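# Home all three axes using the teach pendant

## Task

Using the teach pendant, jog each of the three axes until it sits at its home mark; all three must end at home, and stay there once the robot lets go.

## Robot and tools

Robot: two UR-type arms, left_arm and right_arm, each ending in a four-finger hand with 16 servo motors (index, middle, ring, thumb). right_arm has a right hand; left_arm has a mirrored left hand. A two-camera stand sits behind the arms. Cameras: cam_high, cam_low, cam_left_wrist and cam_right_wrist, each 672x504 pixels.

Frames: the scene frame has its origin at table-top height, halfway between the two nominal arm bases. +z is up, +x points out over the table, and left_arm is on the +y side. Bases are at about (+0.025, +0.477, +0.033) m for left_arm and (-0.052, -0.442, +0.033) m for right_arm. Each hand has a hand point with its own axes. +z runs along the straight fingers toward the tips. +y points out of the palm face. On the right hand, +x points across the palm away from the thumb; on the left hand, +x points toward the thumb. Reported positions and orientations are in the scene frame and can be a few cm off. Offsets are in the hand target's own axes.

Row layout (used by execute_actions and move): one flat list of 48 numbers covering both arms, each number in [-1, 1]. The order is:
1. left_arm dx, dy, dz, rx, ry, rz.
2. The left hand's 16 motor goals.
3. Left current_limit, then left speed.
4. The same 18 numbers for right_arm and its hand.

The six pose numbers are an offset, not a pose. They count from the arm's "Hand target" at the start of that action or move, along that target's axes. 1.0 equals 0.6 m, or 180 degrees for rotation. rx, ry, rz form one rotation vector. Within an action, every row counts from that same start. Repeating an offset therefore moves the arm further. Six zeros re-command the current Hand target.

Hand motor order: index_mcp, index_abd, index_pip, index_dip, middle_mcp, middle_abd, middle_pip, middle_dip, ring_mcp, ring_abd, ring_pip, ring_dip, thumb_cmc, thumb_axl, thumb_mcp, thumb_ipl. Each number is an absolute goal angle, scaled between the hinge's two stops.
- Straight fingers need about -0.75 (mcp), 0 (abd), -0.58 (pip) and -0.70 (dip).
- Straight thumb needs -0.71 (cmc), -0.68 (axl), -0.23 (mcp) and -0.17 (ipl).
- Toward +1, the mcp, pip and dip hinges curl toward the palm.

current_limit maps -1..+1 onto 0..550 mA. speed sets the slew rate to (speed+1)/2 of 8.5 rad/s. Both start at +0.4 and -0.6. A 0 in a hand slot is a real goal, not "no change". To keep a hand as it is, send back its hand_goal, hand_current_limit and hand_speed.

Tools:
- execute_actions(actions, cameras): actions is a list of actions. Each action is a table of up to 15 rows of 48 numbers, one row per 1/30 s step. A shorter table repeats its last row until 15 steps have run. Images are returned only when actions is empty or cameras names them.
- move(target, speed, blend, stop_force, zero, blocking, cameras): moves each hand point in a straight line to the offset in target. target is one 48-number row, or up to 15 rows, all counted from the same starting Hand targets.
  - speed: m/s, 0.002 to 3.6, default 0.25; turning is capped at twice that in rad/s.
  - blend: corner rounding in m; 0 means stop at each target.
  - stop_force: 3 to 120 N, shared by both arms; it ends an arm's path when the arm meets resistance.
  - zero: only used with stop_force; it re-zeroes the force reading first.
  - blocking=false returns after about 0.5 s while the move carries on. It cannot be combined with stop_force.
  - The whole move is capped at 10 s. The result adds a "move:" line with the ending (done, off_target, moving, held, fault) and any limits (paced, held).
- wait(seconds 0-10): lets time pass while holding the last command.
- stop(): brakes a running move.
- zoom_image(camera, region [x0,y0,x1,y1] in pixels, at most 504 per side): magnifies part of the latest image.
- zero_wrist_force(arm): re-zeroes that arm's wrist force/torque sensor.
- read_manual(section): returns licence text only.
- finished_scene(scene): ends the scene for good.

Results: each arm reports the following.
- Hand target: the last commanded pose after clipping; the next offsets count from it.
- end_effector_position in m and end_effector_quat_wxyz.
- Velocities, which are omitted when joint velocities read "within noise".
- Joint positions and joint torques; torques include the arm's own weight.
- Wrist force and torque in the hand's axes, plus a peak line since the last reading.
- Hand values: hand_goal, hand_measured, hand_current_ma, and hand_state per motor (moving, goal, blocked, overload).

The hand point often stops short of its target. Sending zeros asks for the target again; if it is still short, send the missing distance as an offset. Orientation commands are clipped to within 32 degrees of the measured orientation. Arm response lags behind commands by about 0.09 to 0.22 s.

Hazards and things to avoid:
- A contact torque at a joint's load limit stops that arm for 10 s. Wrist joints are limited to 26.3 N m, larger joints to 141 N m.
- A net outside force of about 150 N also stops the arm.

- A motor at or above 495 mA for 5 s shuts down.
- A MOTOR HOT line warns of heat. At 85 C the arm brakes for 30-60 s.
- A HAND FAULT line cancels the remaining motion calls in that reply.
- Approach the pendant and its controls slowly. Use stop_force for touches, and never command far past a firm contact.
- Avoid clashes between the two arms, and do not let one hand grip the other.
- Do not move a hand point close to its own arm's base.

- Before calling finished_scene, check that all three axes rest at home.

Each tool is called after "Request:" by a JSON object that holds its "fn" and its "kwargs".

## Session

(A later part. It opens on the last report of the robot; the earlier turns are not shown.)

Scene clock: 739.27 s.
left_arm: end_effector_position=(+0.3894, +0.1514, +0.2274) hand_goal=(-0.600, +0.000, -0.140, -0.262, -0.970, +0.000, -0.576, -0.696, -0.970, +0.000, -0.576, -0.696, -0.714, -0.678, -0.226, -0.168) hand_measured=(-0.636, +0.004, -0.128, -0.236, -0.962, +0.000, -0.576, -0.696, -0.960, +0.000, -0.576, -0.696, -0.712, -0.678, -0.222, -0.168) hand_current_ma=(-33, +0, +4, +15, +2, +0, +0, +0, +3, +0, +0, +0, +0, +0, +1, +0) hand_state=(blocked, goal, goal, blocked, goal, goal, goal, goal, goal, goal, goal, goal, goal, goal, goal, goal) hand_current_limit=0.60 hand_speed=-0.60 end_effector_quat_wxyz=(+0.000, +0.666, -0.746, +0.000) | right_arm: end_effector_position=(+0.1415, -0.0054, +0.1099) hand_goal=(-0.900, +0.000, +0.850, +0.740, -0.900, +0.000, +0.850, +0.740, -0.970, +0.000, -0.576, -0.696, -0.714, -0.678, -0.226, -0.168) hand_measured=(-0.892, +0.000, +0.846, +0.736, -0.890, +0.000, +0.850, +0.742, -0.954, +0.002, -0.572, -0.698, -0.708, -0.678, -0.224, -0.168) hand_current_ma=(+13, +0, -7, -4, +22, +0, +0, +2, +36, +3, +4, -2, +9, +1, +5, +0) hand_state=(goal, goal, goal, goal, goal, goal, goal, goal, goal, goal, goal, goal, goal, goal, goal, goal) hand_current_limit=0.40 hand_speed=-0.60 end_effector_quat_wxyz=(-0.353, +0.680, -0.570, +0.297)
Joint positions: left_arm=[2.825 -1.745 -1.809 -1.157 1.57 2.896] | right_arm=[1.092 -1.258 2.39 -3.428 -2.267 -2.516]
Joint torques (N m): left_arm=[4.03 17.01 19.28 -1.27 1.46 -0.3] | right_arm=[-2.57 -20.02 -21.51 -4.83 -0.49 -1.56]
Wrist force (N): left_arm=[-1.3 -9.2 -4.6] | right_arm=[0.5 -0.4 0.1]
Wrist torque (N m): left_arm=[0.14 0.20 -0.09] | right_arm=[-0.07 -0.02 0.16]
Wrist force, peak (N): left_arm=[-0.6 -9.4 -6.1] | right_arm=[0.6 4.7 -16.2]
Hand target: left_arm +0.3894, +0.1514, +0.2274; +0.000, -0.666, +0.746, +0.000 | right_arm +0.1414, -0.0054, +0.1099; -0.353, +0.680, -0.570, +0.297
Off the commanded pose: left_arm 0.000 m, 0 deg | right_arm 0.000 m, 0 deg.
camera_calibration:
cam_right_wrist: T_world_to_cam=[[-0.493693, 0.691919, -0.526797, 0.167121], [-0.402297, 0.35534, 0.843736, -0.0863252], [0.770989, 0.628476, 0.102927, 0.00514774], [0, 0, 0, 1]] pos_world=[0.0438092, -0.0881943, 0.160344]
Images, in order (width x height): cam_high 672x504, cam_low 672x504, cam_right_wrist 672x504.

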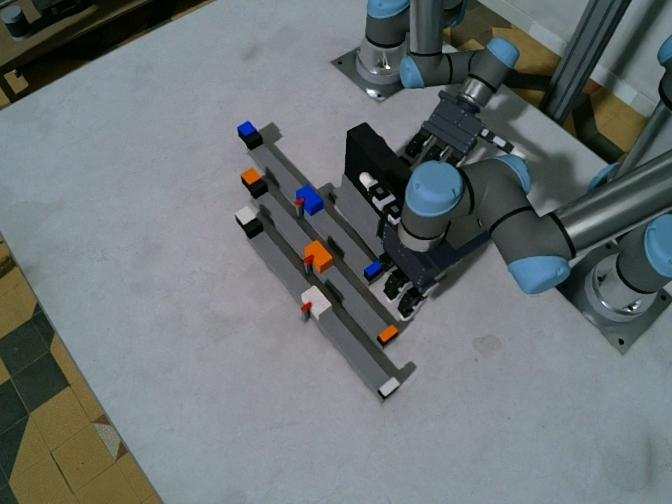

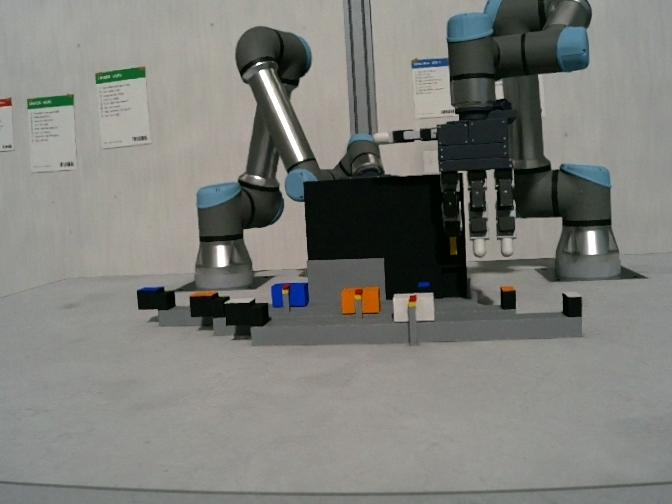

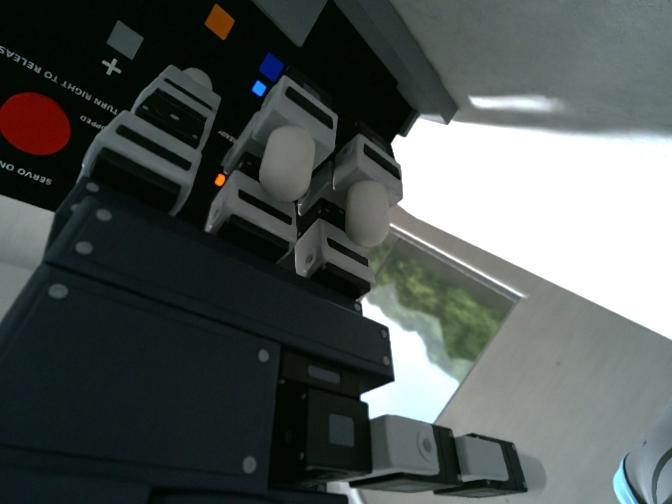

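Request:
{"fn": "move", "kwargs": {"target": [0,0,0,0,0,0,-0.6,0,-0.139,-0.261,-0.97,0,-0.576,-0.696,-0.97,0,-0.576,-0.696,-0.714,-0.678,-0.226,-0.168,0.6,-0.6,-0.0174,0.0564,-0.0807,0,0,0,-0.9,0,0.85,0.74,-0.9,0,0.85,0.74,-0.97,0,-0.576,-0.696,-0.714,-0.678,-0.226,-0.168,0.4,-0.6], "speed": 0.1}}

Request:
{"fn": "move", "kwargs": {"target": [0,-0.1,0,0,0,0,-0.6,0,-0.139,-0.261,-0.97,0,-0.576,-0.696,-0.97,0,-0.576,-0.696,-0.714,-0.678,-0.226,-0.168,0.6,-0.6,0,0,0,0,0,0,-0.9,0,0.85,0.74,-0.9,0,0.85,0.74,-0.97,0,-0.576,-0.696,-0.714,-0.678,-0.226,-0.168,0.4,-0.6], "speed": 0.1, "cameras": ["all"]}}

Request:
{"fn": "zoom_image", "kwargs": {"camera": "cam_low", "region": [270, 275, 302, 299]}}

Request:
{"fn": "zoom_image", "kwargs": {"camera": "cam_low", "region": [343, 278, 375, 302]}}

Request:
{"fn": "zoom_image", "kwargs": {"camera": "cam_low", "region": [397, 283, 429, 307]}}

Scene clock: 748.43 s.
left_arm: end_effector_position=(+0.3894, +0.1514, +0.2274) hand_goal=(-0.600, +0.000, -0.140, -0.262, -0.970, +0.000, -0.576, -0.696, -0.970, +0.000, -0.576, -0.696, -0.714, -0.678, -0.226, -0.168) hand_measured=(-0.636, +0.004, -0.128, -0.236, -0.962, +0.000, -0.576, -0.696, -0.960, +0.000, -0.576, -0.696, -0.712, -0.678, -0.222, -0.168) hand_current_ma=(-33, +0, +4, +15, +2, +0, +0, +0, +3, +0, +0, +0, +0, +0, +1, +0) hand_state=(blocked, goal, goal, blocked, goal, goal, goal, goal, goal, goal, goal, goal, goal, goal, goal, goal) hand_current_limit=0.60 hand_speed=-0.60 end_effector_quat_wxyz=(+0.000, +0.666, -0.746, +0.000) | right_arm: end_effector_position=(+0.0815, -0.0054, +0.1100) hand_goal=(-0.900, +0.000, +0.850, +0.740, -0.900, +0.000, +0.850, +0.740, -0.970, +0.000, -0.576, -0.696, -0.714, -0.678, -0.226, -0.168) hand_measured=(-0.892, +0.000, +0.846, +0.736, -0.890, +0.000, +0.850, +0.742, -0.954, +0.002, -0.572, -0.698, -0.708, -0.678, -0.224, -0.168) hand_current_ma=(+13, +0, -7, -4, +22, +0, +0, +2, +36, +3, +4, -2, +9, +1, +5, +0) hand_state=(goal, goal, goal, goal, goal, goal, goal, goal, goal, goal, goal, goal, goal, goal, goal, goal) hand_current_limit=0.40 hand_speed=-0.60 end_effector_quat_wxyz=(-0.353, +0.680, -0.570, +0.297)
Joint positions: left_arm=[2.825 -1.745 -1.809 -1.157 1.57 2.896] | right_arm=[1.24 -1.302 2.416 -3.304 -2.36 -2.359]
Joint torques (N m): left_arm=[4.2 17.26 19.79 -1.36 1.49 -0.3] | right_arm=[1.77 -18.59 -21.79 -3.79 -0.69 -0.82]
Wrist force (N): left_arm=[-0.8 -9.0 -4.6] | right_arm=[0.4 -0.5 0.3]
Wrist torque (N m): left_arm=[0.16 0.14 -0.05] | right_arm=[-0.10 -0.04 0.12]
Wrist force, peak (N): left_arm=[-0.8 -9.5 -6.2] | right_arm=[1.0 -1.5 1.3]
Hand target: left_arm +0.3894, +0.1514, +0.2274; +0.000, -0.666, +0.746, +0.000 | right_arm +0.0815, -0.0054, +0.1099; -0.353, +0.680, -0.570, +0.297
Off the commanded pose: left_arm 0.000 m, 0 deg | right_arm 0.000 m, 0 deg.
move: done

Scene clock: 749.47 s.
left_arm: end_effector_position=(+0.4489, +0.1446, +0.2273) hand_goal=(-0.600, +0.000, -0.140, -0.262, -0.970, +0.000, -0.576, -0.696, -0.970, +0.000, -0.576, -0.696, -0.714, -0.678, -0.226, -0.168) hand_measured=(-0.606, +0.002, -0.140, -0.260, -0.962, +0.000, -0.576, -0.696, -0.960, +0.000, -0.576, -0.696, -0.712, -0.678, -0.222, -0.168) hand_current_ma=(-1, +0, +0, +0, +2, +0, +0, +0, +3, +0, +0, +0, +0, +0, +1, +0) hand_state=(goal, goal, goal, goal, goal, goal, goal, goal, goal, goal, goal, goal, goal, goal, goal, goal) hand_current_limit=0.60 hand_speed=-0.60 end_effector_quat_wxyz=(+0.000, +0.666, -0.746, +0.000) | right_arm: end_effector_position=(+0.0815, -0.0054, +0.1099) hand_goal=(-0.900, +0.000, +0.850, +0.740, -0.900, +0.000, +0.850, +0.740, -0.970, +0.000, -0.576, -0.696, -0.714, -0.678, -0.226, -0.168) hand_measured=(-0.892, +0.000, +0.846, +0.736, -0.890, +0.000, +0.850, +0.742, -0.954, +0.002, -0.572, -0.698, -0.708, -0.678, -0.224, -0.168) hand_current_ma=(+13, +0, -7, -4, +22, +0, +0, +2, +36, +3, +4, -2, +9, +1, +5, +0) hand_state=(goal, goal, goal, goal, goal, goal, goal, goal, goal, goal, goal, goal, goal, goal, goal, goal) hand_current_limit=0.40 hand_speed=-0.60 end_effector_quat_wxyz=(-0.353, +0.680, -0.570, +0.297)
Joint positions: left_arm=[2.85 -1.866 -1.655 -1.191 1.57 2.92] | right_arm=[1.24 -1.302 2.416 -3.303 -2.36 -2.359]
Joint torques (N m): left_arm=[-11.9 39.35 24.89 5.51 -0.7 -1.49] | right_arm=[5.42 -18.77 -22.2 -0.98 -2.24 2.65]
Wrist force (N): left_arm=[-0.2 -0.2 -0.3] | right_arm=[0.7 -0.7 0.2]
Wrist torque (N m): left_arm=[-0.04 0.07 -0.04] | right_arm=[-0.11 -0.07 0.14]
Wrist force, peak (N): left_arm=[-0.9 -9.1 -5.8] | right_arm=[0.9 -0.5 0.2]
Hand target: left_arm +0.4490, +0.1445, +0.2274; +0.000, -0.666, +0.746, +0.000 | right_arm +0.0815, -0.0054, +0.1099; -0.353, +0.680, -0.570, +0.297
Off the commanded pose: left_arm 0.000 m, 0 deg | right_arm 0.000 m, 0 deg.
move: done
camera_calibration:
cam_left_wrist: T_world_to_cam=[[0.743868, 0.668276, 0.00816346, -0.462354], [0.45259, -0.512697, 0.729592, -0.343088], [0.491755, -0.539026, -0.683834, 0.131932], [0, 0, 0, 1]] pos_world=[0.43433, 0.204195, 0.344309]
cam_right_wrist: T_world_to_cam=[[-0.493655, 0.69195, -0.526792, 0.137554], [-0.402266, 0.355366, 0.84374, -0.110545], [0.77103, 0.628427, 0.10292, 0.0513945], [0, 0, 0, 1]] pos_world=[-0.0161908, -0.0881944, 0.160444]

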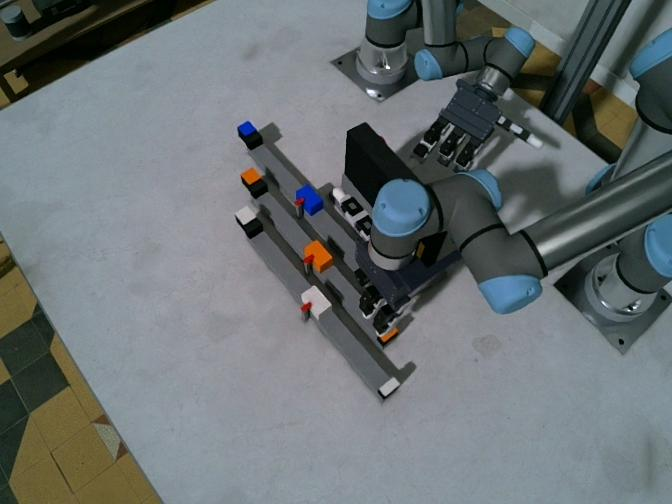

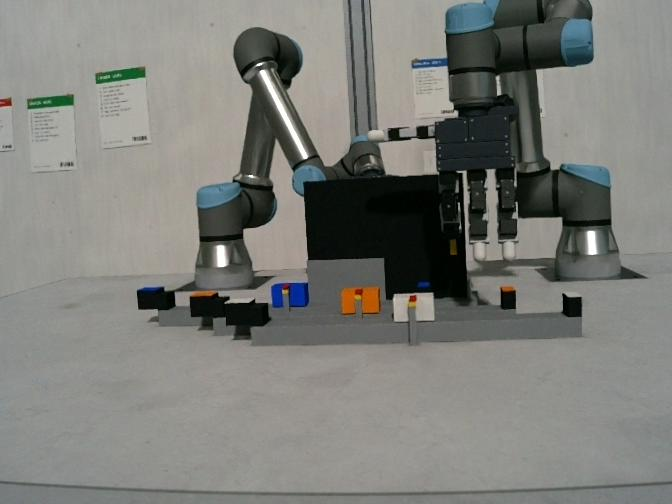

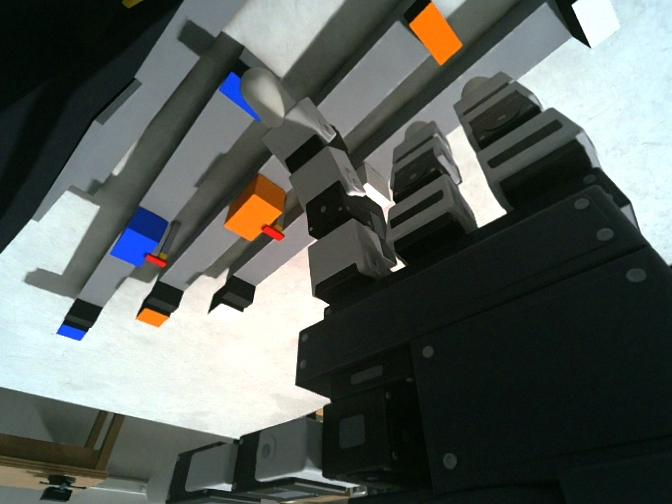

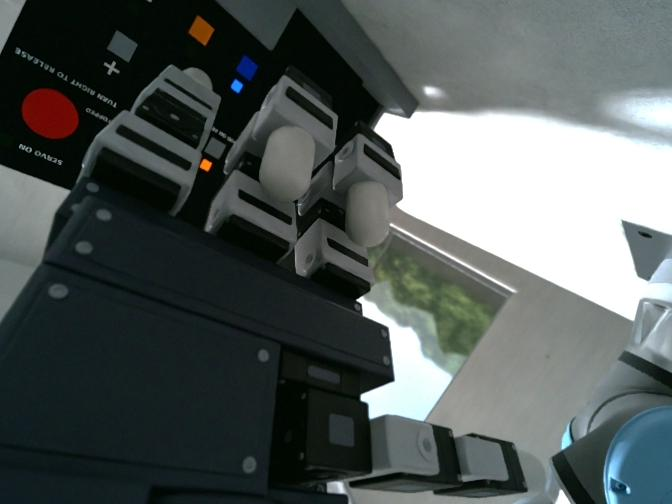

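Scaled by 15.750 from the camera's 672x504 image, which has a finer 960x720 frame.

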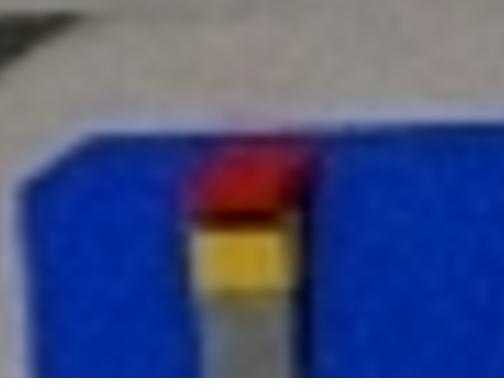

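Scaled by 15.750 from the camera's 672x504 image, which has a finer 960x720 frame.

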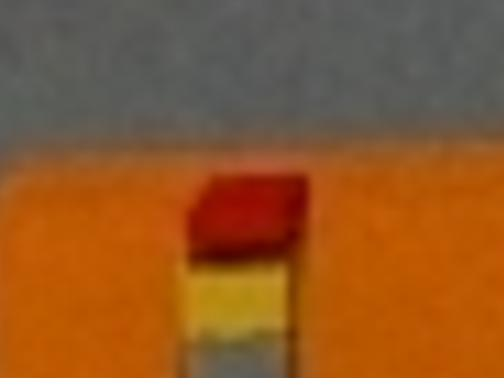

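Scaled by 15.750 from the camera's 672x504 image, which has a finer 960x720 frame.

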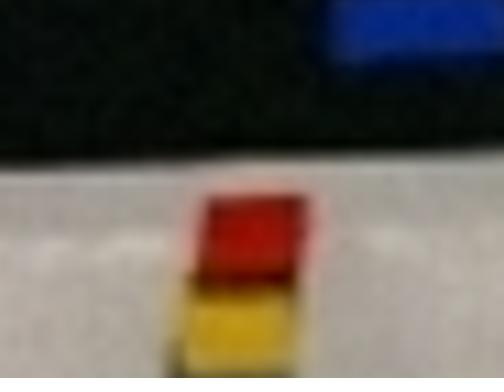

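Request:
{"fn": "finished_scene", "kwargs": {}}

The scene is finished: the task was done.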